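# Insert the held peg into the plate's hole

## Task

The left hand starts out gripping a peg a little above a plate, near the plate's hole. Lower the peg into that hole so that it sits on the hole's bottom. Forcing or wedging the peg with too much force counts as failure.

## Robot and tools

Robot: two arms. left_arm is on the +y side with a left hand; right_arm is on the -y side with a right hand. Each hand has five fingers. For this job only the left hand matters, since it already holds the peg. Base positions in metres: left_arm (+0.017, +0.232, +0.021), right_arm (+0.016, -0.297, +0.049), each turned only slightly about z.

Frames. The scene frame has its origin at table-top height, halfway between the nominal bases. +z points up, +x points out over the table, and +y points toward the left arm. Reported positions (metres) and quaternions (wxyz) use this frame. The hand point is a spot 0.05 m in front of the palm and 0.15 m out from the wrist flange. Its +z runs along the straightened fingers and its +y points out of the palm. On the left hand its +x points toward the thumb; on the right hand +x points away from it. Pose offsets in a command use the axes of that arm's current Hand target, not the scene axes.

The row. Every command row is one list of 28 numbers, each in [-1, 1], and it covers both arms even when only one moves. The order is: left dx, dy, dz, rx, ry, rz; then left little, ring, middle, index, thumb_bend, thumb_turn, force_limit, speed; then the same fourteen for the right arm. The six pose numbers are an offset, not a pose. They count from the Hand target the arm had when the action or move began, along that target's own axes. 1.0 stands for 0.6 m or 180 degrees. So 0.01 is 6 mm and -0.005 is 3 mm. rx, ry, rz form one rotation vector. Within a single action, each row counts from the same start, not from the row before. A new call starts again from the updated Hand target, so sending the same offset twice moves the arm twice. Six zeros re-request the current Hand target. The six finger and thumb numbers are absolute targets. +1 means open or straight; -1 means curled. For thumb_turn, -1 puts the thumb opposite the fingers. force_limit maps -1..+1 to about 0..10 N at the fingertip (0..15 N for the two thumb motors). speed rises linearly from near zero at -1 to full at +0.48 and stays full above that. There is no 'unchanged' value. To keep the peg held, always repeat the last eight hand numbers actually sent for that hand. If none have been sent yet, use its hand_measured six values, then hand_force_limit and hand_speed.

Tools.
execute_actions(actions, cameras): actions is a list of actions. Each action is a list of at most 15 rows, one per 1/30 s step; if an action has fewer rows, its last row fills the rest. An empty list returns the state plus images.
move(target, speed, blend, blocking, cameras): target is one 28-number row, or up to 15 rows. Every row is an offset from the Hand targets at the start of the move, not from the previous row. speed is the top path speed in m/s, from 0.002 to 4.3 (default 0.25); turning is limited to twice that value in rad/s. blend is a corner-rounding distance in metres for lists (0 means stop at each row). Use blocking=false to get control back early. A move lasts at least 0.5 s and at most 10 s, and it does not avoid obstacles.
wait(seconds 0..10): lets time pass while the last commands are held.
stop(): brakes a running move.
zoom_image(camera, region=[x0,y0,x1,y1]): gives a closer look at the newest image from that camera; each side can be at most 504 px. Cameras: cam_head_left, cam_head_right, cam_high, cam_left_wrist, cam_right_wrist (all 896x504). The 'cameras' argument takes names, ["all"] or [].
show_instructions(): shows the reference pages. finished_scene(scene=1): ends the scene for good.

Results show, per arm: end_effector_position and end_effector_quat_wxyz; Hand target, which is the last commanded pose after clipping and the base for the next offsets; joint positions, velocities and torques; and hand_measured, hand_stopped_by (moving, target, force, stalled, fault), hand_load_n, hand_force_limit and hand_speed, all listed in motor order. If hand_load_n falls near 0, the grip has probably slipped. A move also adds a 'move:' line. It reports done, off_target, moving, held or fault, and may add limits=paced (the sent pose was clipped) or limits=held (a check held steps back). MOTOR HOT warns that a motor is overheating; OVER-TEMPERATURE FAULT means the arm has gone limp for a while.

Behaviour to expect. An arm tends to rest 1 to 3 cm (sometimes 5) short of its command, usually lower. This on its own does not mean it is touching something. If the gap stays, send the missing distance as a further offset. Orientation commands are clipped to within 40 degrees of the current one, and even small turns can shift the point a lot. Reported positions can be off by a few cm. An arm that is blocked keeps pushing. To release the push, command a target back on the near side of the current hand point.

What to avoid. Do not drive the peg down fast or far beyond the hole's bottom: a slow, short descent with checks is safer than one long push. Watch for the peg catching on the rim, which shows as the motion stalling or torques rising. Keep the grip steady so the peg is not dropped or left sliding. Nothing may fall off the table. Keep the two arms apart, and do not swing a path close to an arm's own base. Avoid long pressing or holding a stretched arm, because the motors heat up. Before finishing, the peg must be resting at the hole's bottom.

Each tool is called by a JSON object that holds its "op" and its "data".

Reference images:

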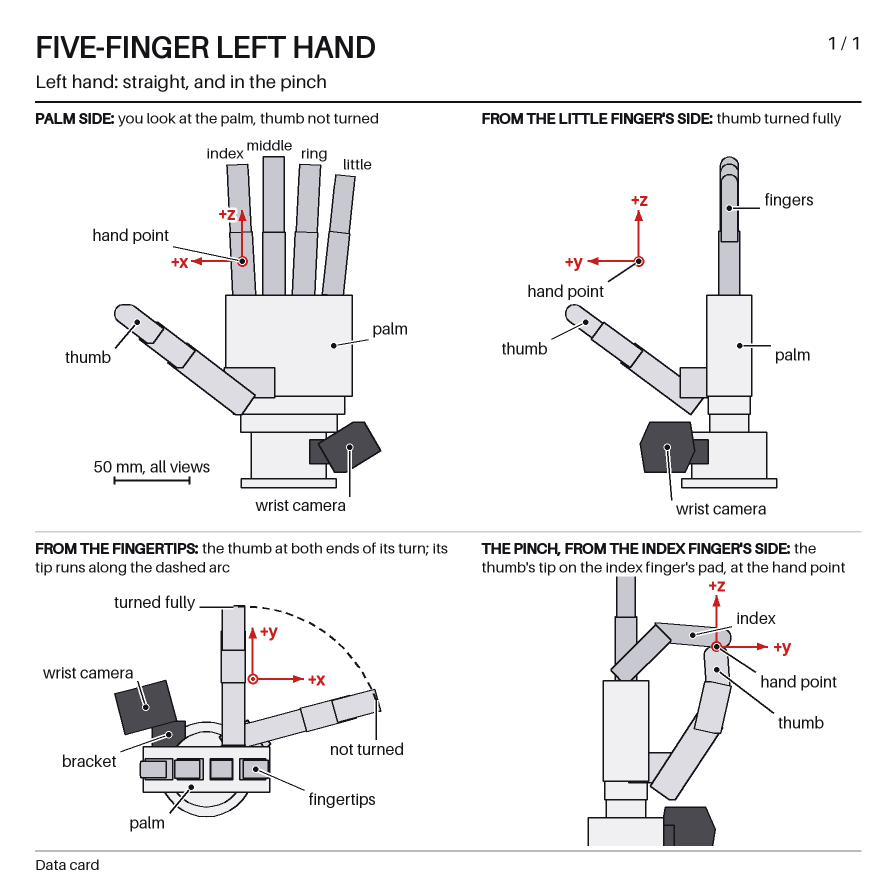

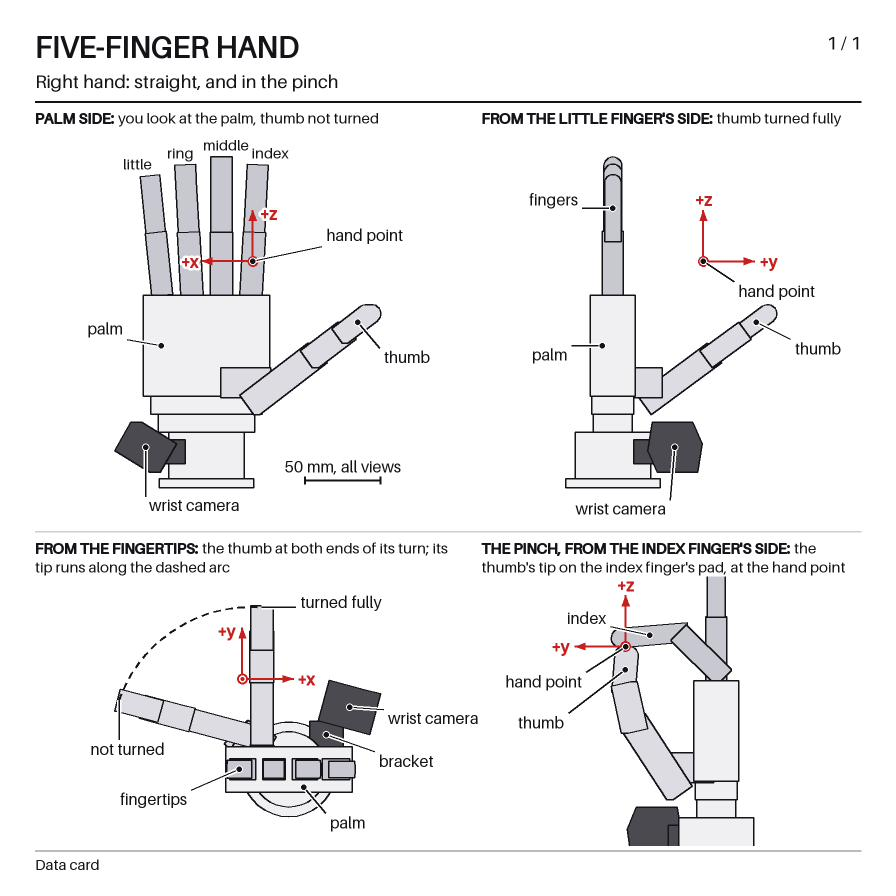

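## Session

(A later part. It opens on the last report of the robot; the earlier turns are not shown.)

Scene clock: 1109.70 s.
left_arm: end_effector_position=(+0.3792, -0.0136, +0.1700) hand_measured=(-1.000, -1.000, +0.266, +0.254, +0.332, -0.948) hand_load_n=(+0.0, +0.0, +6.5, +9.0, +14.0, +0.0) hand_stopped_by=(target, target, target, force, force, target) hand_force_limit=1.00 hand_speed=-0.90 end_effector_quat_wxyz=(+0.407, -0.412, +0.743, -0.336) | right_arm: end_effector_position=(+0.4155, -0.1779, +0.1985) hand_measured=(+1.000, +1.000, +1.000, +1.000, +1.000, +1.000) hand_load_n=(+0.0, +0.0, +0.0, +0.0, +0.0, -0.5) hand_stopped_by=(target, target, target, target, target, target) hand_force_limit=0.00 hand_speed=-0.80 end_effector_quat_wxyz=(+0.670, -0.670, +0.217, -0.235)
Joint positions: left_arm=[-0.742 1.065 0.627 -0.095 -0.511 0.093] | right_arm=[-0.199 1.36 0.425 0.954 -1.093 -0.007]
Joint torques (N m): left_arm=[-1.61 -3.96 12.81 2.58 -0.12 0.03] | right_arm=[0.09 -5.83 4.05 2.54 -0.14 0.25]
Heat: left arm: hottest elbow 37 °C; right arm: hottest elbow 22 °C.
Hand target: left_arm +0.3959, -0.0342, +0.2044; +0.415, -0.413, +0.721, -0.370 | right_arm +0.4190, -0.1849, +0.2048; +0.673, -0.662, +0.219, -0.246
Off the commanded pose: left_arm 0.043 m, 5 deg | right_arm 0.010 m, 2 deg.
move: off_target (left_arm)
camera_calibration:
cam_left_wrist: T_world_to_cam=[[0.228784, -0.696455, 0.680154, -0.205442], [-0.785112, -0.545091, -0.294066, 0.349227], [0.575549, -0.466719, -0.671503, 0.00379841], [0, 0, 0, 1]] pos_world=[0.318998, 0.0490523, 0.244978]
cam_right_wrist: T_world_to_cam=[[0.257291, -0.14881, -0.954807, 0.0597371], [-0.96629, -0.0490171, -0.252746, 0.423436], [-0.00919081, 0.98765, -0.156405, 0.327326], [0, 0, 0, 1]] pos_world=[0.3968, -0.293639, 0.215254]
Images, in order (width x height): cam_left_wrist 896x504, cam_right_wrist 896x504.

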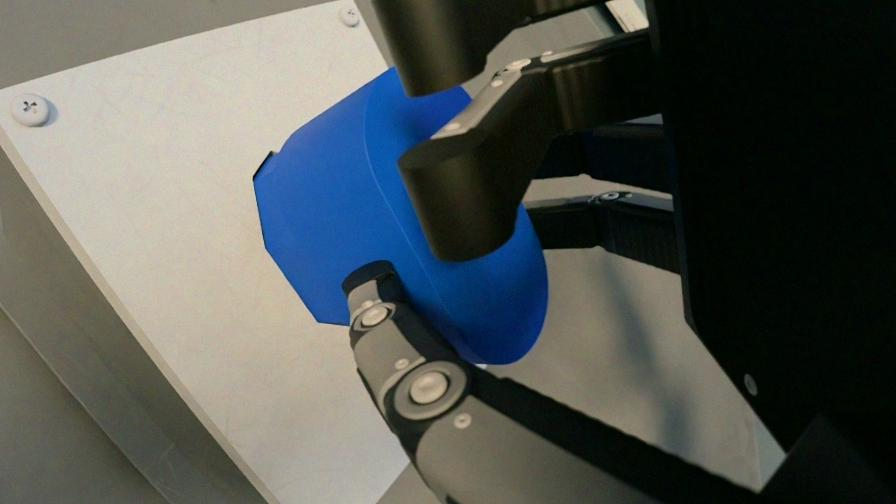

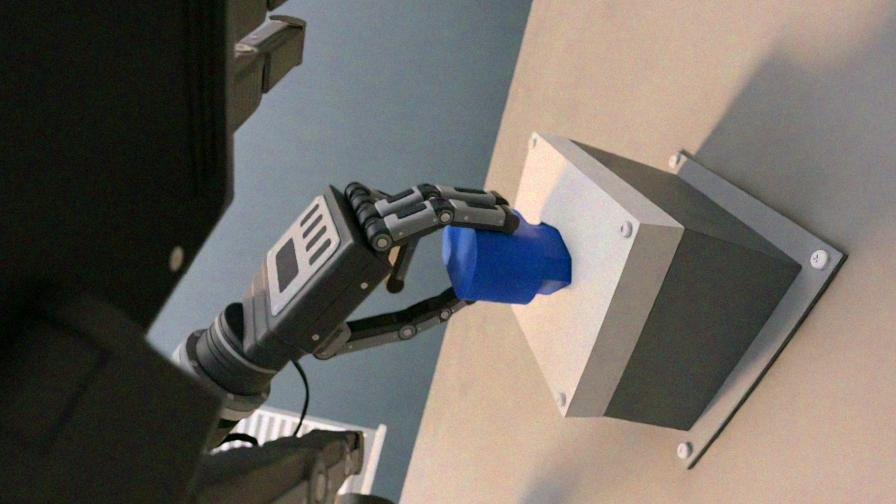

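{"op": "move", "data": {"target": [0.0025,0.0081,0.0053,0,0,0,-1.0,-1.0,0.264,0.254,0.326,-0.948,1.0,-0.9,0,0,0,0,0,0,1,1,1,1,1,1,0.0,-0.8], "speed": 0.02, "cameras": ["cam_left_wrist","cam_right_wrist"]}}

{"op": "zoom_image", "data": {"camera": "cam_left_wrist", "region": [240, 140, 360, 350]}}

{"op": "zoom_image", "data": {"camera": "cam_right_wrist", "region": [425, 195, 585, 315]}}

Scene clock: 1117.10 s.
left_arm: end_effector_position=(+0.3807, -0.0149, +0.1661) hand_measured=(-1.000, -1.000, +0.266, +0.254, +0.332, -0.948) hand_load_n=(+0.0, +0.0, +5.5, +9.0, +14.0, +0.0) hand_stopped_by=(target, target, target, force, force, target) hand_force_limit=1.00 hand_speed=-0.90 end_effector_quat_wxyz=(+0.406, -0.411, +0.745, -0.334) | right_arm: end_effector_position=(+0.4155, -0.1779, +0.1985) hand_measured=(+1.000, +1.000, +1.000, +1.000, +1.000, +1.000) hand_load_n=(+0.0, +0.0, +0.0, +0.0, +0.0, +0.0) hand_stopped_by=(target, target, target, target, target, target) hand_force_limit=0.00 hand_speed=-0.80 end_effector_quat_wxyz=(+0.670, -0.670, +0.217, -0.235)
Joint positions: left_arm=[-0.742 1.079 0.627 -0.086 -0.511 0.095] | right_arm=[-0.199 1.36 0.425 0.954 -1.093 -0.007]
Joint torques (N m): left_arm=[-1.49 -4.13 11.99 3 -0.06 0.04] | right_arm=[0.15 -5.89 4.05 2.54 -0.14 0.25]
Heat: left arm: hottest elbow 38 °C; right arm: hottest elbow 22 °C.
Hand target: left_arm +0.3969, -0.0343, +0.1985; +0.415, -0.413, +0.721, -0.370 | right_arm +0.4190, -0.1849, +0.2048; +0.673, -0.662, +0.219, -0.246
Off the commanded pose: left_arm 0.041 m, 5 deg | right_arm 0.010 m, 2 deg.
move: off_target (left_arm)
camera_calibration:
cam_left_wrist: T_world_to_cam=[[0.230379, -0.699711, 0.676262, -0.203889], [-0.786452, -0.543154, -0.29407, 0.348975], [0.573079, -0.4641, -0.67542, 0.00144211], [0, 0, 0, 1]] pos_world=[0.320597, 0.0475532, 0.24148]
cam_right_wrist: T_world_to_cam=[[0.257291, -0.14881, -0.954807, 0.0597371], [-0.96629, -0.0490171, -0.252746, 0.423436], [-0.00919081, 0.98765, -0.156405, 0.327326], [0, 0, 0, 1]] pos_world=[0.3968, -0.293639, 0.215254]
Images, in order (width x height): cam_left_wrist 896x504, cam_right_wrist 896x504.

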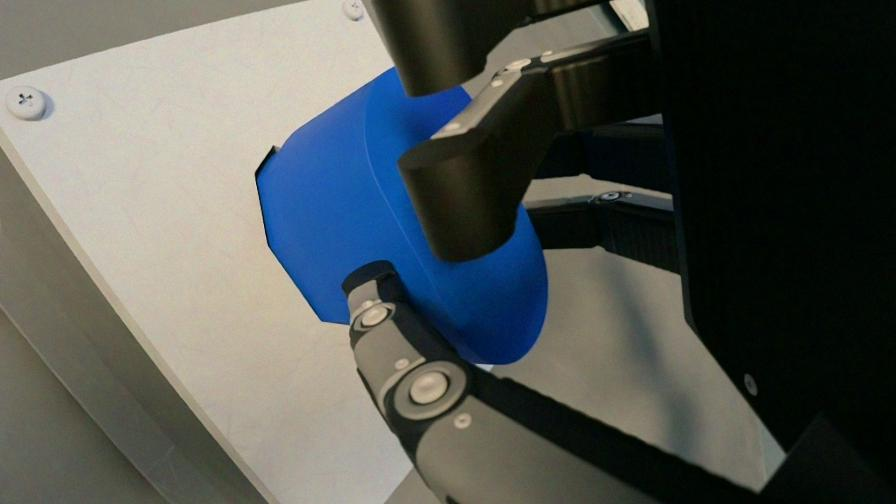

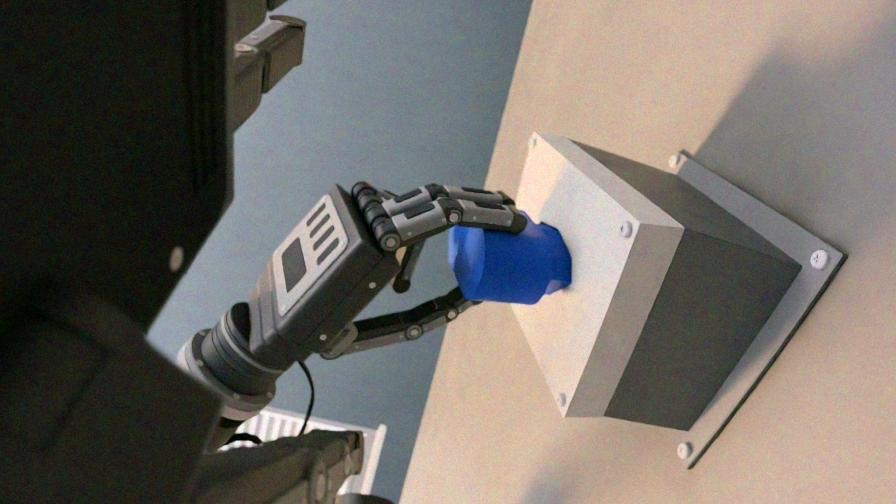

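Scaled by 2.400.

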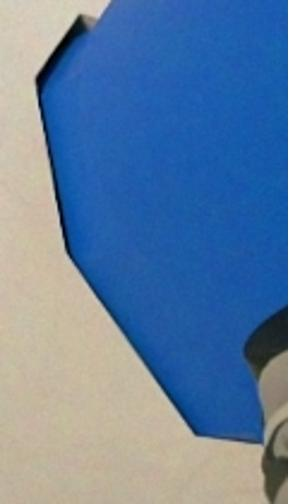

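Scaled by 3.150.

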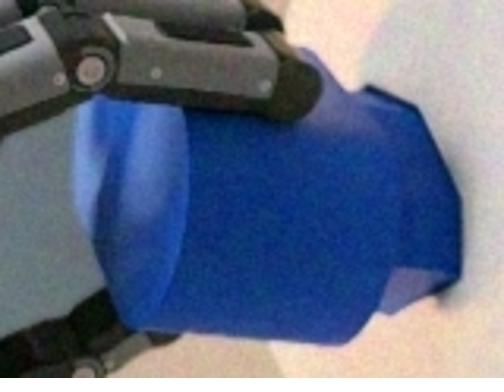

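{"op": "move", "data": {"target": [-0.0015,0.0096,0.0046,0.0075,-0.0010,-0.0048,-1.0,-1.0,0.264,0.254,0.326,-0.948,1.0,-0.9,0,0,0,0,0,0,1,1,1,1,1,1,0.0,-0.8], "speed": 0.02, "cameras": ["cam_left_wrist","cam_right_wrist"]}}

{"op": "zoom_image", "data": {"camera": "cam_left_wrist", "region": [240, 140, 360, 350]}}

{"op": "zoom_image", "data": {"camera": "cam_right_wrist", "region": [425, 195, 585, 315]}}

Scene clock: 1142.57 s.
left_arm: end_effector_position=(+0.3822, -0.0164, +0.1675) hand_measured=(-1.000, -1.000, +0.266, +0.254, +0.332, -0.948) hand_load_n=(+0.0, +0.0, +5.5, +5.0, +15.0, -2.5) hand_stopped_by=(target, target, target, force, force, target) hand_force_limit=1.00 hand_speed=-0.90 end_effector_quat_wxyz=(+0.409, -0.407, +0.743, -0.340) | right_arm: end_effector_position=(+0.4155, -0.1779, +0.1985) hand_measured=(+1.000, +1.000, +1.000, +1.000, +1.000, +1.000) hand_load_n=(+0.0, +0.0, +0.0, +0.0, +0.0, +0.0) hand_stopped_by=(target, target, target, target, target, target) hand_force_limit=0.00 hand_speed=-0.80 end_effector_quat_wxyz=(+0.670, -0.670, +0.217, -0.235)
Joint positions: left_arm=[-0.742 1.079 0.622 -0.064 -0.508 0.104] | right_arm=[-0.199 1.36 0.425 0.954 -1.093 -0.007]
Joint torques (N m): left_arm=[-0.85 -4.13 9.77 4.4 0.05 0.06] | right_arm=[0.15 -5.89 4.04 2.52 -0.14 0.25]
Heat: left arm: hottest elbow 39 °C; right arm: hottest elbow 22 °C.
Hand target: left_arm +0.3980, -0.0318, +0.1927; +0.419, -0.414, +0.713, -0.381 | right_arm +0.4190, -0.1849, +0.2048; +0.673, -0.662, +0.219, -0.246
Off the commanded pose: left_arm 0.034 m, 6 deg | right_arm 0.010 m, 2 deg.
move: off_target (left_arm)
camera_calibration:
cam_left_wrist: T_world_to_cam=[[0.217123, -0.698027, 0.68236, -0.202258], [-0.786272, -0.539319, -0.301514, 0.351016], [0.578475, -0.471055, -0.665938, -0.0029409], [0, 0, 0, 1]] pos_world=[0.32161, 0.0467426, 0.241891]
cam_right_wrist: T_world_to_cam=[[0.257291, -0.14881, -0.954807, 0.0597371], [-0.96629, -0.0490171, -0.252746, 0.423436], [-0.00919081, 0.98765, -0.156405, 0.327326], [0, 0, 0, 1]] pos_world=[0.3968, -0.293639, 0.215254]
Images, in order (width x height): cam_left_wrist 896x504, cam_right_wrist 896x504.

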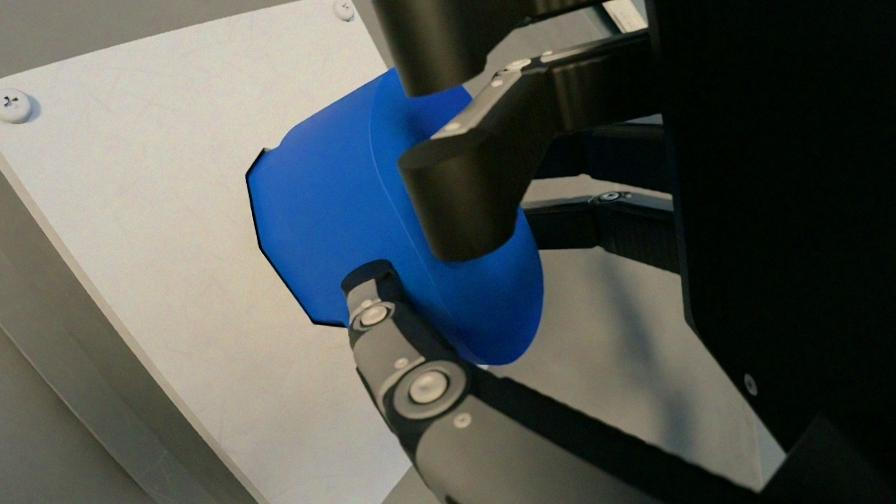

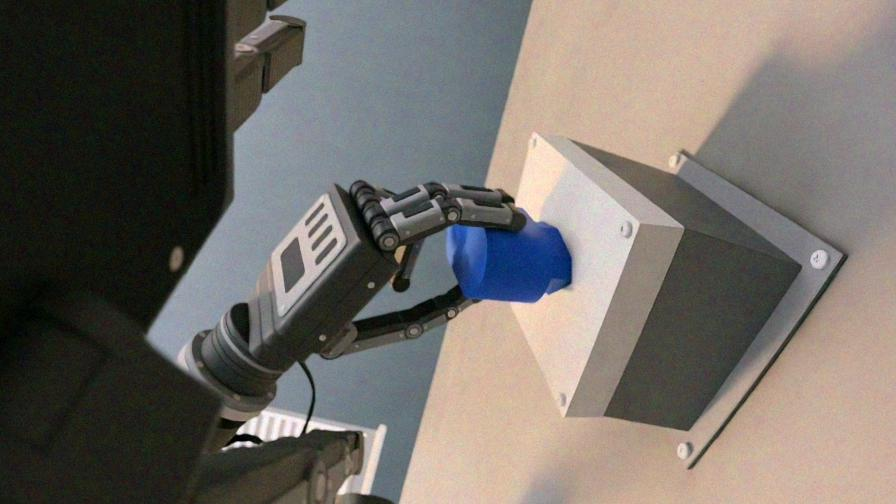

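Scaled by 2.400.

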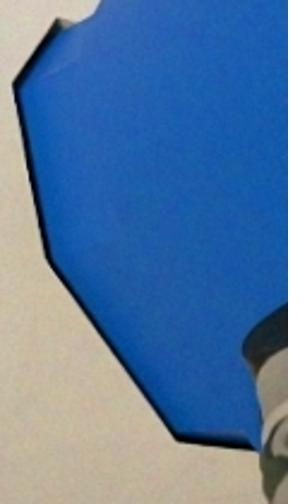

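Scaled by 3.150.

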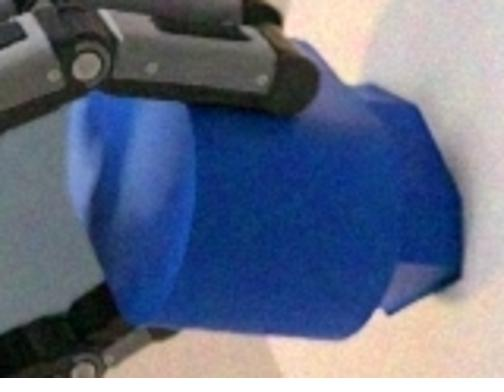

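{"op": "move", "data": {"target": [-0.0029,0.0064,-0.0024,0,0,0,-1.0,-1.0,0.264,0.254,0.326,-0.948,1.0,-0.9,0,0,0,0,0,0,1,1,1,1,1,1,0.0,-0.8], "speed": 0.02, "cameras": ["cam_left_wrist"]}}

Scene clock: 1150.53 s.
left_arm: end_effector_position=(+0.3820, -0.0161, +0.1654) hand_measured=(-1.000, -1.000, +0.266, +0.254, +0.332, -0.948) hand_load_n=(+0.0, +0.0, +5.0, +5.5, +15.0, -2.0) hand_stopped_by=(target, target, target, force, force, target) hand_force_limit=1.00 hand_speed=-0.90 end_effector_quat_wxyz=(+0.409, -0.407, +0.741, -0.343) | right_arm: end_effector_position=(+0.4155, -0.1779, +0.1985) hand_measured=(+1.000, +1.000, +1.000, +1.000, +1.000, +1.000) hand_load_n=(+0.0, +0.0, +0.0, +0.0, +0.0, +0.0) hand_stopped_by=(target, target, target, target, target, target) hand_force_limit=0.00 hand_speed=-0.80 end_effector_quat_wxyz=(+0.670, -0.670, +0.217, -0.235)
Joint positions: left_arm=[-0.741 1.079 0.613 -0.049 -0.505 0.104] | right_arm=[-0.199 1.36 0.425 0.954 -1.093 -0.007]
Joint torques (N m): left_arm=[-0.73 -4.6 9.48 4.14 0.04 0.08] | right_arm=[0.03 -5.83 4.05 2.54 -0.14 0.25]
Heat: left arm: hottest elbow 39 °C; right arm: hottest elbow 22 °C.
Hand target: left_arm +0.3962, -0.0286, +0.1903; +0.419, -0.414, +0.713, -0.381 | right_arm +0.4190, -0.1849, +0.2048; +0.673, -0.662, +0.219, -0.246
Off the commanded pose: left_arm 0.031 m, 6 deg | right_arm 0.010 m, 2 deg.
move: off_target (left_arm)
camera_calibration:
cam_left_wrist: T_world_to_cam=[[0.214047, -0.69459, 0.686825, -0.200037], [-0.785862, -0.540061, -0.301255, 0.350238], [0.580176, -0.475268, -0.66145, -0.00561274], [0, 0, 0, 1]] pos_world=[0.321313, 0.047539, 0.239189]
Images, in order (width x height): cam_left_wrist 896x504.

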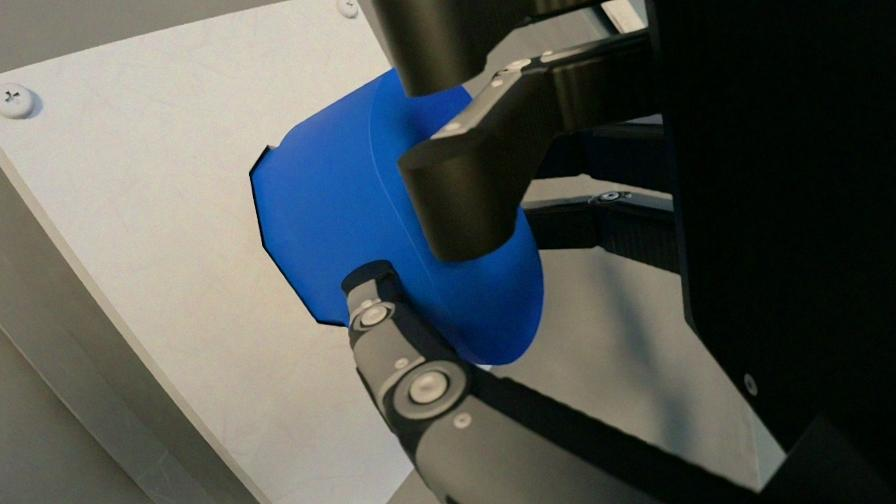

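{"op": "move", "data": {"target": [-0.0023,0.0074,-0.0016,0,0,0,-1.0,-1.0,0.264,0.254,0.326,-0.948,1.0,-0.9,0,0,0,0,0,0,1,1,1,1,1,1,0.0,-0.8], "speed": 0.02, "cameras": ["cam_left_wrist","cam_right_wrist"]}}

{"op": "zoom_image", "data": {"camera": "cam_left_wrist", "region": [240, 140, 360, 350]}}

{"op": "zoom_image", "data": {"camera": "cam_right_wrist", "region": [425, 195, 585, 315]}}

Scene clock: 1154.43 s.
left_arm: end_effector_position=(+0.3820, -0.0154, +0.1633) hand_measured=(-1.000, -1.000, +0.266, +0.254, +0.332, -0.948) hand_load_n=(+0.0, +0.0, +5.0, +6.0, +14.5, -1.0) hand_stopped_by=(target, target, target, force, force, target) hand_force_limit=1.00 hand_speed=-0.90 end_effector_quat_wxyz=(+0.409, -0.408, +0.740, -0.345) | right_arm: end_effector_position=(+0.4155, -0.1779, +0.1985) hand_measured=(+1.000, +1.000, +1.000, +1.000, +1.000, +1.000) hand_load_n=(+0.0, +0.0, +0.0, +0.0, +0.0, +0.0) hand_stopped_by=(target, target, target, target, target, target) hand_force_limit=0.00 hand_speed=-0.80 end_effector_quat_wxyz=(+0.670, -0.670, +0.217, -0.235)
Joint positions: left_arm=[-0.737 1.079 0.604 -0.034 -0.501 0.104] | right_arm=[-0.199 1.36 0.425 0.954 -1.093 -0.007]
Joint torques (N m): left_arm=[-0.73 -4.89 9.2 3.88 0.01 0.1] | right_arm=[0.09 -5.83 4.04 2.51 -0.14 0.24]
Heat: left arm: hottest elbow 38 °C; right arm: hottest elbow 22 °C.
Hand target: left_arm +0.3945, -0.0255, +0.1870; +0.419, -0.414, +0.713, -0.381 | right_arm +0.4190, -0.1849, +0.2048; +0.673, -0.662, +0.219, -0.246
Off the commanded pose: left_arm 0.029 m, 5 deg | right_arm 0.010 m, 2 deg.
move: off_target (left_arm)
camera_calibration:
cam_left_wrist: T_world_to_cam=[[0.211351, -0.69082, 0.691447, -0.197857], [-0.785525, -0.541017, -0.300419, 0.349632], [0.58162, -0.479655, -0.657001, -0.00800143], [0, 0, 0, 1]] pos_world=[0.321115, 0.0486353, 0.236586]
cam_right_wrist: T_world_to_cam=[[0.257291, -0.14881, -0.954807, 0.0597371], [-0.96629, -0.0490171, -0.252746, 0.423436], [-0.00919081, 0.98765, -0.156405, 0.327326], [0, 0, 0, 1]] pos_world=[0.3968, -0.293639, 0.215254]
Images, in order (width x height): cam_left_wrist 896x504, cam_right_wrist 896x504.

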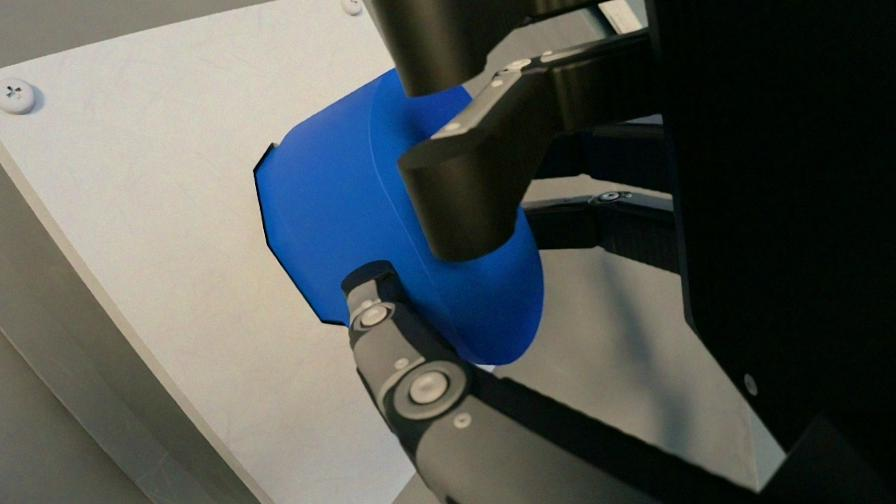

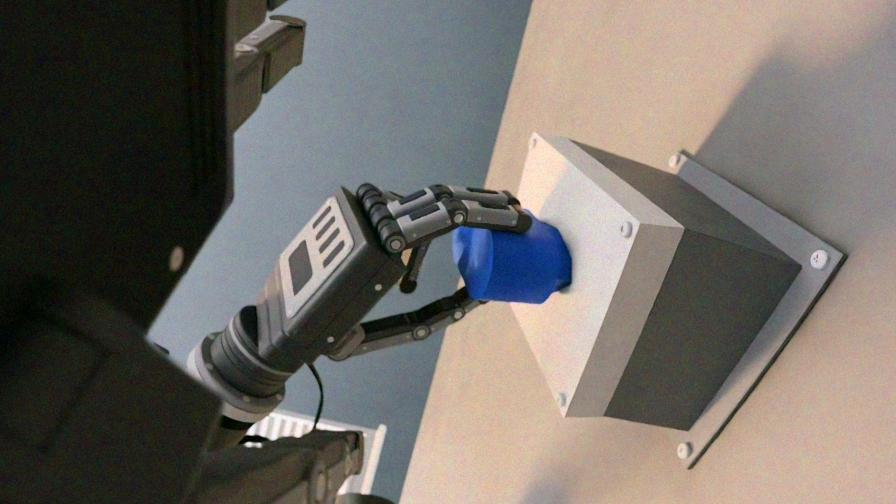

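Scaled by 2.400.

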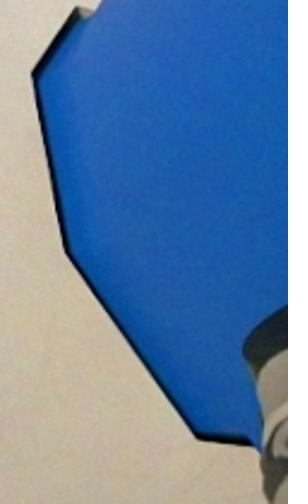

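Scaled by 3.150.

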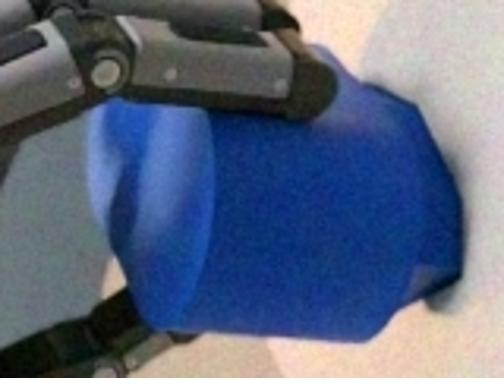

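{"op": "move", "data": {"target": [-0.0003,0.0080,0.0016,0,0,0,-1.0,-1.0,0.264,0.254,0.326,-0.948,1.0,-0.9,0,0,0,0,0,0,1,1,1,1,1,1,0.0,-0.8], "speed": 0.02, "cameras": ["cam_left_wrist","cam_right_wrist"]}}

{"op": "zoom_image", "data": {"camera": "cam_left_wrist", "region": [240, 140, 360, 350]}}

{"op": "zoom_image", "data": {"camera": "cam_right_wrist", "region": [425, 195, 585, 315]}}

Scene clock: 1160.47 s.
left_arm: end_effector_position=(+0.3822, -0.0145, +0.1610) hand_measured=(-1.000, -1.000, +0.266, +0.254, +0.332, -0.948) hand_load_n=(+0.0, +0.0, +5.0, +6.0, +15.0, -1.0) hand_stopped_by=(target, target, target, force, force, target) hand_force_limit=1.00 hand_speed=-0.90 end_effector_quat_wxyz=(+0.409, -0.408, +0.738, -0.349) | right_arm: end_effector_position=(+0.4155, -0.1779, +0.1985) hand_measured=(+1.000, +1.000, +1.000, +1.000, +1.000, +1.000) hand_load_n=(+0.0, -0.5, +0.0, +0.0, +0.0, +0.0) hand_stopped_by=(target, target, target, target, target, target) hand_force_limit=0.00 hand_speed=-0.80 end_effector_quat_wxyz=(+0.670, -0.670, +0.217, -0.235)
Joint positions: left_arm=[-0.734 1.079 0.593 -0.015 -0.498 0.104] | right_arm=[-0.199 1.36 0.425 0.954 -1.093 -0.007]
Joint torques (N m): left_arm=[-0.73 -4.66 9.09 3.79 0.01 0.11] | right_arm=[0.09 -5.89 4.04 2.51 -0.14 0.25]
Heat: left arm: hottest elbow 37 °C; right arm: hottest elbow 22 °C.
Hand target: left_arm +0.3942, -0.0238, +0.1825; +0.419, -0.414, +0.713, -0.381 | right_arm +0.4190, -0.1849, +0.2048; +0.673, -0.662, +0.219, -0.246
Off the commanded pose: left_arm 0.026 m, 5 deg | right_arm 0.010 m, 2 deg.
move: off_target (left_arm)
camera_calibration:
cam_left_wrist: T_world_to_cam=[[0.208448, -0.68627, 0.696838, -0.195329], [-0.783915, -0.543278, -0.300543, 0.348956], [0.58483, -0.483614, -0.651223, -0.0113692], [0, 0, 0, 1]] pos_world=[0.320917, 0.0500332, 0.233585]
cam_right_wrist: T_world_to_cam=[[0.257291, -0.14881, -0.954807, 0.0597371], [-0.96629, -0.0490171, -0.252746, 0.423436], [-0.00919081, 0.98765, -0.156405, 0.327326], [0, 0, 0, 1]] pos_world=[0.3968, -0.293639, 0.215254]
Images, in order (width x height): cam_left_wrist 896x504, cam_right_wrist 896x504.

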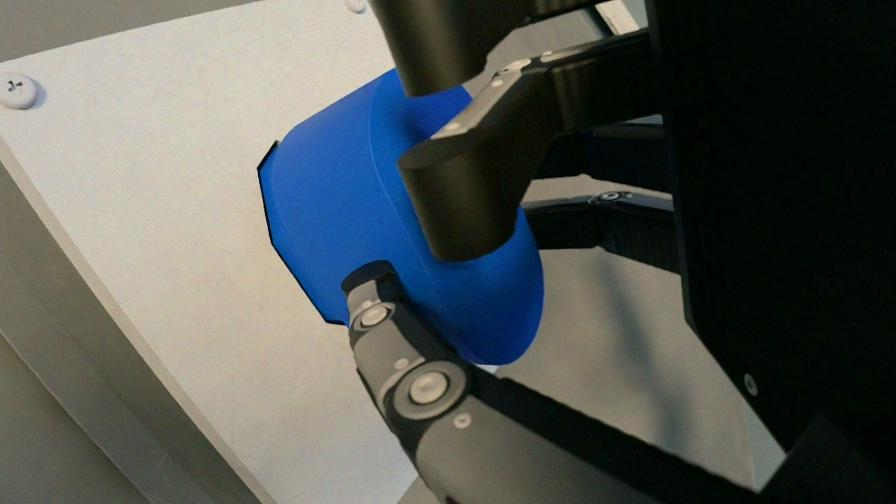

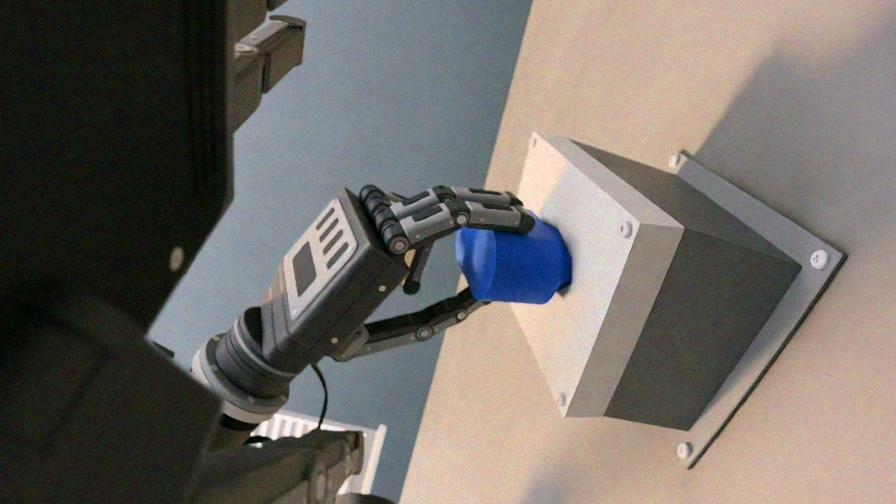

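Scaled by 2.400.

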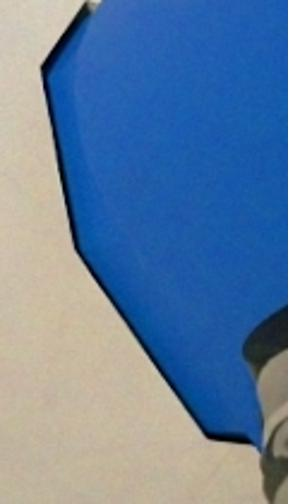

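Scaled by 3.150.

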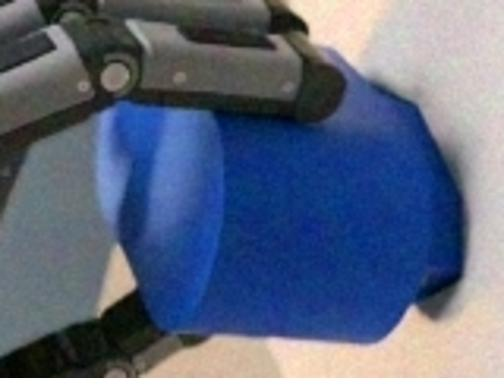

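{"op": "move", "data": {"target": [-0.0003,0.0080,0.0016,-0.0040,0.0003,0.0030,-1.0,-1.0,0.264,0.254,0.326,-0.948,1.0,-0.9,0,0,0,0,0,0,1,1,1,1,1,1,0.0,-0.8], "speed": 0.02, "cameras": ["cam_left_wrist","cam_right_wrist"]}}

{"op": "zoom_image", "data": {"camera": "cam_left_wrist", "region": [240, 140, 360, 350]}}

{"op": "zoom_image", "data": {"camera": "cam_right_wrist", "region": [425, 195, 585, 315]}}

Scene clock: 1176.23 s.
left_arm: end_effector_position=(+0.3824, -0.0142, +0.1610) hand_measured=(-1.000, -1.000, +0.266, +0.254, +0.332, -0.948) hand_load_n=(+0.0, +0.0, +5.0, +6.5, +15.0, -1.0) hand_stopped_by=(target, target, target, force, force, target) hand_force_limit=1.00 hand_speed=-0.90 end_effector_quat_wxyz=(+0.409, -0.409, +0.738, -0.349) | right_arm: end_effector_position=(+0.4155, -0.1779, +0.1985) hand_measured=(+1.000, +1.000, +1.000, +1.000, +1.000, +1.000) hand_load_n=(+0.0, +0.0, +0.0, +0.0, +0.0, -0.5) hand_stopped_by=(target, target, target, target, target, target) hand_force_limit=0.00 hand_speed=-0.80 end_effector_quat_wxyz=(+0.670, -0.670, +0.217, -0.235)
Joint positions: left_arm=[-0.733 1.079 0.593 -0.015 -0.496 0.104] | right_arm=[-0.199 1.36 0.425 0.954 -1.093 -0.007]
Joint torques (N m): left_arm=[-0.73 -4.13 9.01 3.56 0.01 0.14] | right_arm=[0.09 -5.83 4.05 2.54 -0.14 0.24]
Heat: left arm: hottest elbow 37 °C; right arm: hottest elbow 22 °C.
Hand target: left_arm +0.3938, -0.0220, +0.1779; +0.417, -0.413, +0.717, -0.375 | right_arm +0.4190, -0.1849, +0.2048; +0.673, -0.662, +0.219, -0.246
Off the commanded pose: left_arm 0.022 m, 4 deg | right_arm 0.010 m, 2 deg.
move: off_target (left_arm)
camera_calibration:
cam_left_wrist: T_world_to_cam=[[0.208966, -0.685873, 0.697073, -0.195426], [-0.783952, -0.543603, -0.299858, 0.349221], [0.584595, -0.483812, -0.651287, -0.0112996], [0, 0, 0, 1]] pos_world=[0.321216, 0.0503332, 0.233584]
cam_right_wrist: T_world_to_cam=[[0.257291, -0.14881, -0.954807, 0.0597371], [-0.96629, -0.0490171, -0.252746, 0.423436], [-0.00919081, 0.98765, -0.156405, 0.327326], [0, 0, 0, 1]] pos_world=[0.3968, -0.293639, 0.215254]
Images, in order (width x height): cam_left_wrist 896x504, cam_right_wrist 896x504.

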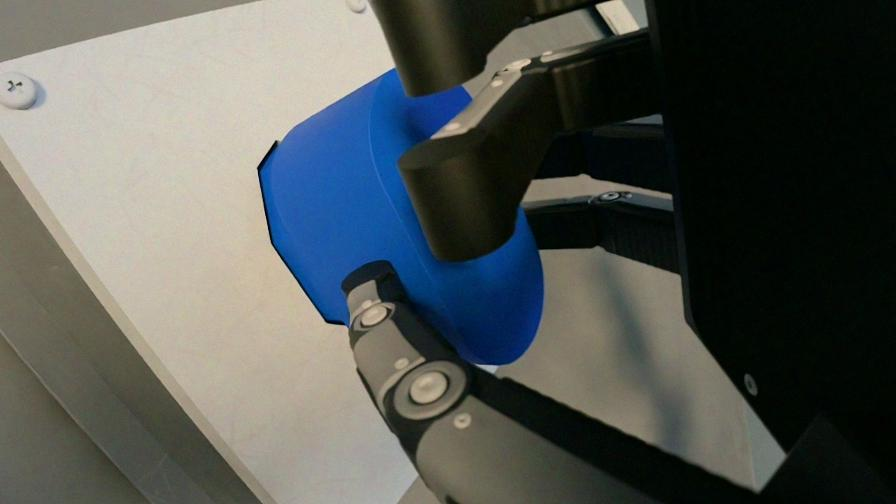

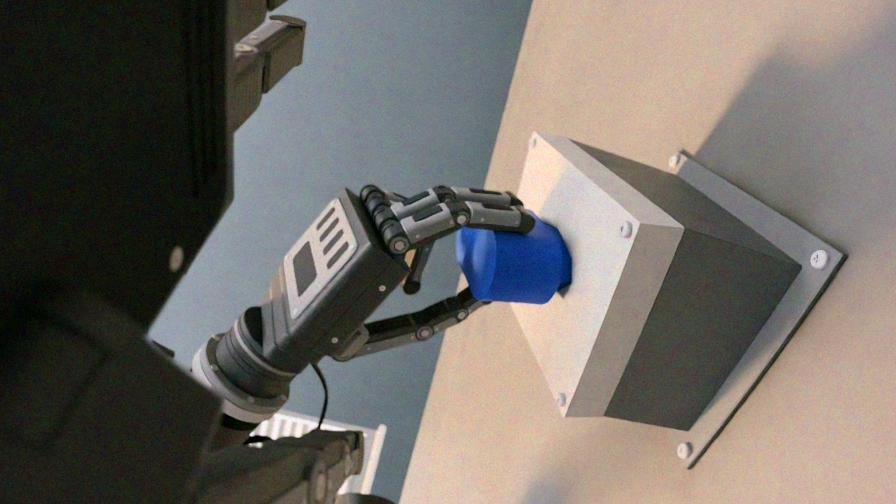

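Scaled by 2.400.

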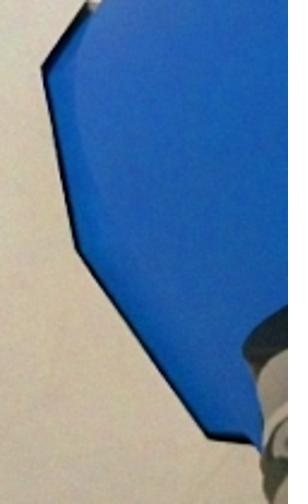

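Scaled by 3.150.

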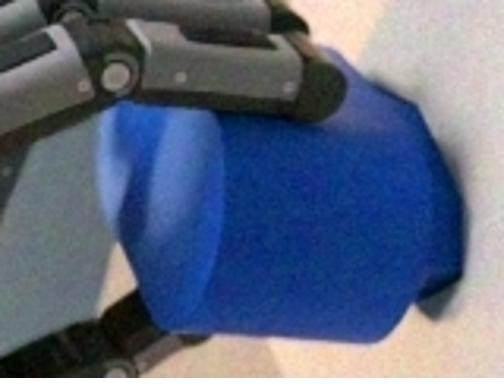

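{"op": "move", "data": {"target": [-0.0003,0.0080,0.0016,0,0,0,-1.0,-1.0,0.264,0.254,0.326,-0.948,1.0,-0.9,0,0,0,0,0,0,1,1,1,1,1,1,0.0,-0.8], "speed": 0.02, "cameras": ["cam_left_wrist","cam_right_wrist"]}}

{"op": "zoom_image", "data": {"camera": "cam_left_wrist", "region": [240, 140, 360, 350]}}

{"op": "zoom_image", "data": {"camera": "cam_right_wrist", "region": [425, 195, 585, 315]}}

Scene clock: 1181.50 s.
left_arm: end_effector_position=(+0.3826, -0.0137, +0.1579) hand_measured=(-1.000, -1.000, +0.266, +0.254, +0.332, -0.948) hand_load_n=(+0.0, +0.0, +5.0, +7.0, +15.0, +0.0) hand_stopped_by=(target, target, target, force, force, target) hand_force_limit=1.00 hand_speed=-0.90 end_effector_quat_wxyz=(+0.408, -0.409, +0.737, -0.351) | right_arm: end_effector_position=(+0.4155, -0.1779, +0.1985) hand_measured=(+1.000, +1.000, +1.000, +1.000, +1.000, +1.000) hand_load_n=(+0.0, +0.0, +0.0, +0.0, +0.0, +0.0) hand_stopped_by=(target, target, target, target, target, target) hand_force_limit=0.00 hand_speed=-0.80 end_effector_quat_wxyz=(+0.670, -0.670, +0.217, -0.235)
Joint positions: left_arm=[-0.73 1.082 0.584 0.001 -0.492 0.104] | right_arm=[-0.199 1.36 0.425 0.954 -1.093 -0.007]
Joint torques (N m): left_arm=[-0.73 -4.13 8.77 3.54 -0.02 0.16] | right_arm=[0.09 -5.89 4.05 2.54 -0.14 0.25]
Heat: left arm: hottest elbow 37 °C; right arm: hottest elbow 22 °C.
Hand target: left_arm +0.3934, -0.0202, +0.1734; +0.417, -0.413, +0.717, -0.375 | right_arm +0.4190, -0.1849, +0.2048; +0.673, -0.662, +0.219, -0.246
Off the commanded pose: left_arm 0.020 m, 4 deg | right_arm 0.010 m, 2 deg.
move: off_target (left_arm)
camera_calibration:
cam_left_wrist: T_world_to_cam=[[0.20698, -0.682715, 0.700757, -0.192762], [-0.783917, -0.544278, -0.298723, 0.3485], [0.585349, -0.487505, -0.647846, -0.0140515], [0, 0, 0, 1]] pos_world=[0.321318, 0.05123, 0.230081]
cam_right_wrist: T_world_to_cam=[[0.257291, -0.14881, -0.954807, 0.0597371], [-0.96629, -0.0490171, -0.252746, 0.423436], [-0.00919081, 0.98765, -0.156405, 0.327326], [0, 0, 0, 1]] pos_world=[0.3968, -0.293639, 0.215254]
Images, in order (width x height): cam_left_wrist 896x504, cam_right_wrist 896x504.

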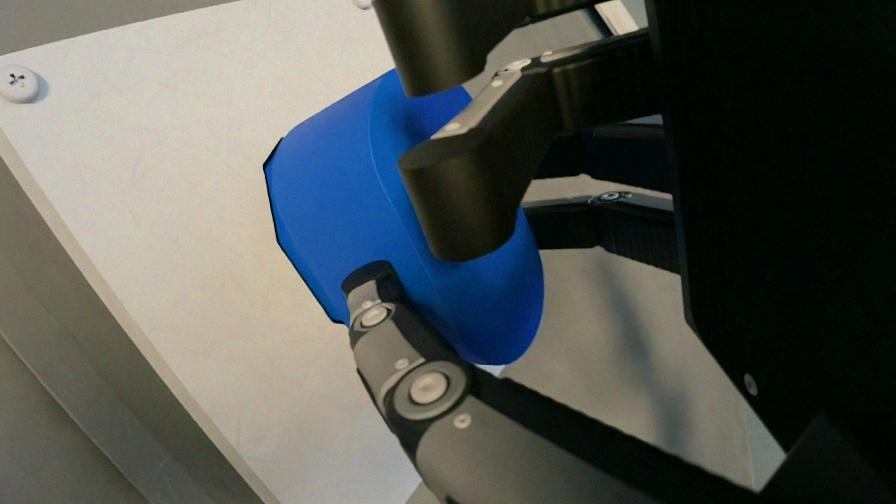

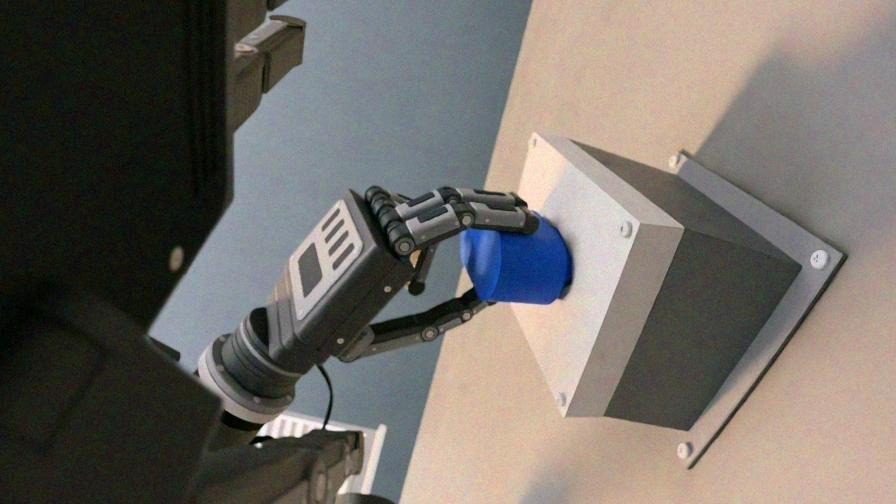

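Scaled by 2.400.

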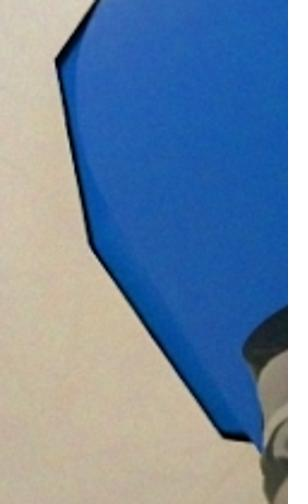

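Scaled by 3.150.

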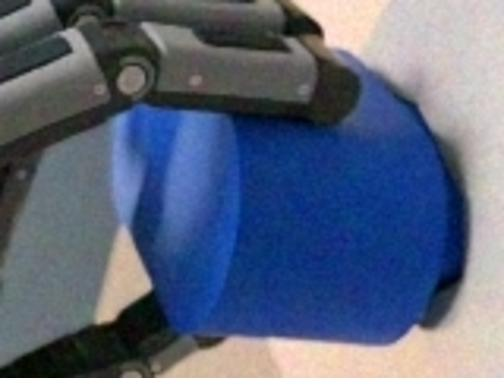

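{"op": "move", "data": {"target": [0.0003,0.0060,0.0016,-0.0010,0,0.0008,-1.0,-1.0,0.264,0.254,0.326,-0.948,1.0,-0.9,0,0,0,0,0,0,1,1,1,1,1,1,0.0,-0.8], "speed": 0.02, "cameras": ["cam_left_wrist","cam_right_wrist"]}}

{"op": "zoom_image", "data": {"camera": "cam_left_wrist", "region": [240, 120, 360, 350]}}

{"op": "zoom_image", "data": {"camera": "cam_right_wrist", "region": [425, 195, 585, 315]}}

Scene clock: 1189.13 s.
left_arm: end_effector_position=(+0.3826, -0.0137, +0.1575) hand_measured=(-1.000, -1.000, +0.266, +0.254, +0.332, -0.948) hand_load_n=(+0.0, +0.0, +5.0, +6.0, +15.0, -1.0) hand_stopped_by=(target, target, target, force, force, target) hand_force_limit=1.00 hand_speed=-0.90 end_effector_quat_wxyz=(+0.409, -0.409, +0.736, -0.352) | right_arm: end_effector_position=(+0.4155, -0.1779, +0.1985) hand_measured=(+1.000, +1.000, +1.000, +1.000, +1.000, +1.000) hand_load_n=(+0.0, +0.0, +0.0, +0.0, +0.0, +0.0) hand_stopped_by=(target, target, target, target, target, target) hand_force_limit=0.00 hand_speed=-0.80 end_effector_quat_wxyz=(+0.670, -0.670, +0.217, -0.235)
Joint positions: left_arm=[-0.73 1.082 0.581 0.008 -0.492 0.104] | right_arm=[-0.199 1.36 0.425 0.954 -1.093 -0.007]
Joint torques (N m): left_arm=[-0.79 -3.78 8.59 3.55 0.01 0.18] | right_arm=[0.09 -5.83 4.05 2.54 -0.15 0.25]
Heat: left arm: hottest elbow 36 °C; right arm: hottest elbow 22 °C.
Hand target: left_arm +0.3932, -0.0192, +0.1698; +0.417, -0.413, +0.718, -0.373 | right_arm +0.4190, -0.1849, +0.2048; +0.673, -0.662, +0.219, -0.246
Off the commanded pose: left_arm 0.017 m, 3 deg | right_arm 0.010 m, 2 deg.
move: off_target (left_arm)
camera_calibration:
cam_left_wrist: T_world_to_cam=[[0.205366, -0.681272, 0.702633, -0.192081], [-0.783252, -0.544874, -0.299381, 0.348212], [0.586806, -0.488856, -0.645506, -0.0152261], [0, 0, 0, 1]] pos_world=[0.321119, 0.0514291, 0.229381]
cam_right_wrist: T_world_to_cam=[[0.257291, -0.14881, -0.954807, 0.0597371], [-0.96629, -0.0490171, -0.252746, 0.423436], [-0.00919081, 0.98765, -0.156405, 0.327326], [0, 0, 0, 1]] pos_world=[0.3968, -0.293639, 0.215254]
Images, in order (width x height): cam_left_wrist 896x504, cam_right_wrist 896x504.

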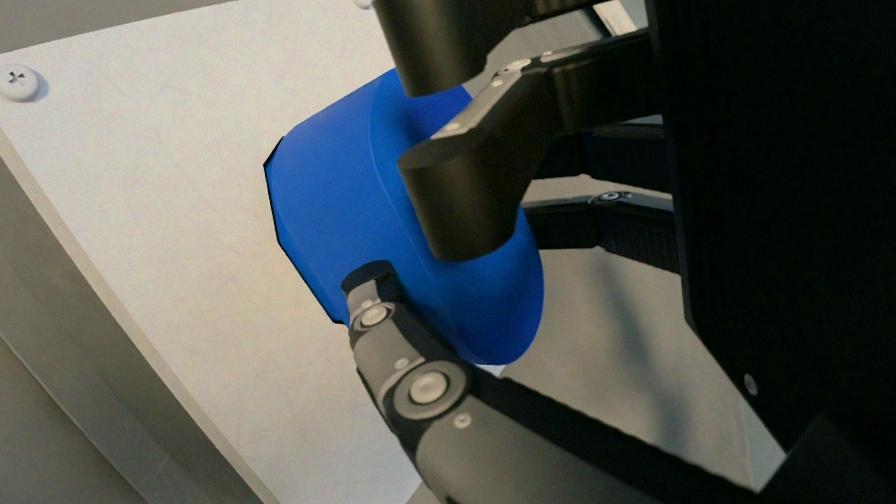

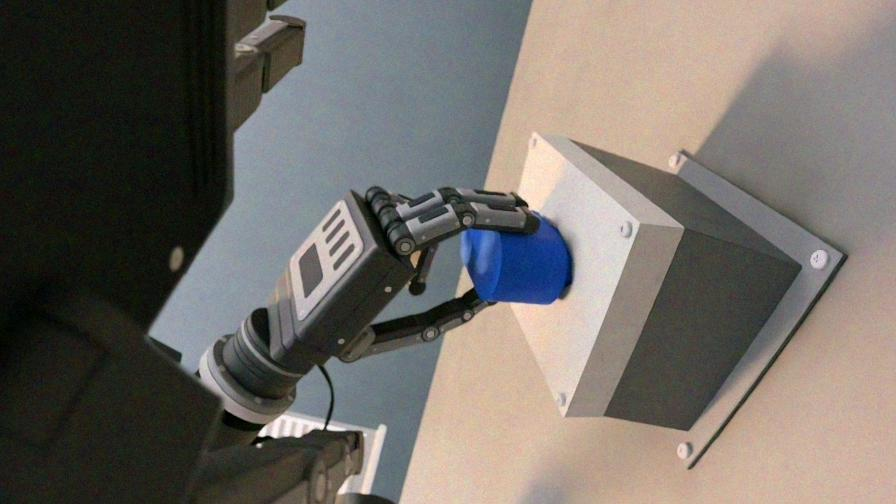

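Scaled by 2.191.

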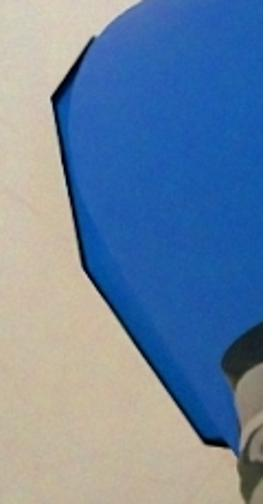

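Scaled by 3.150.

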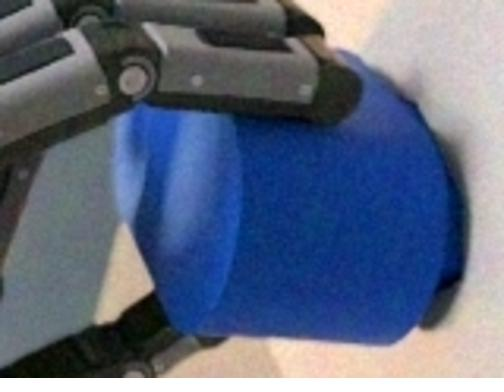

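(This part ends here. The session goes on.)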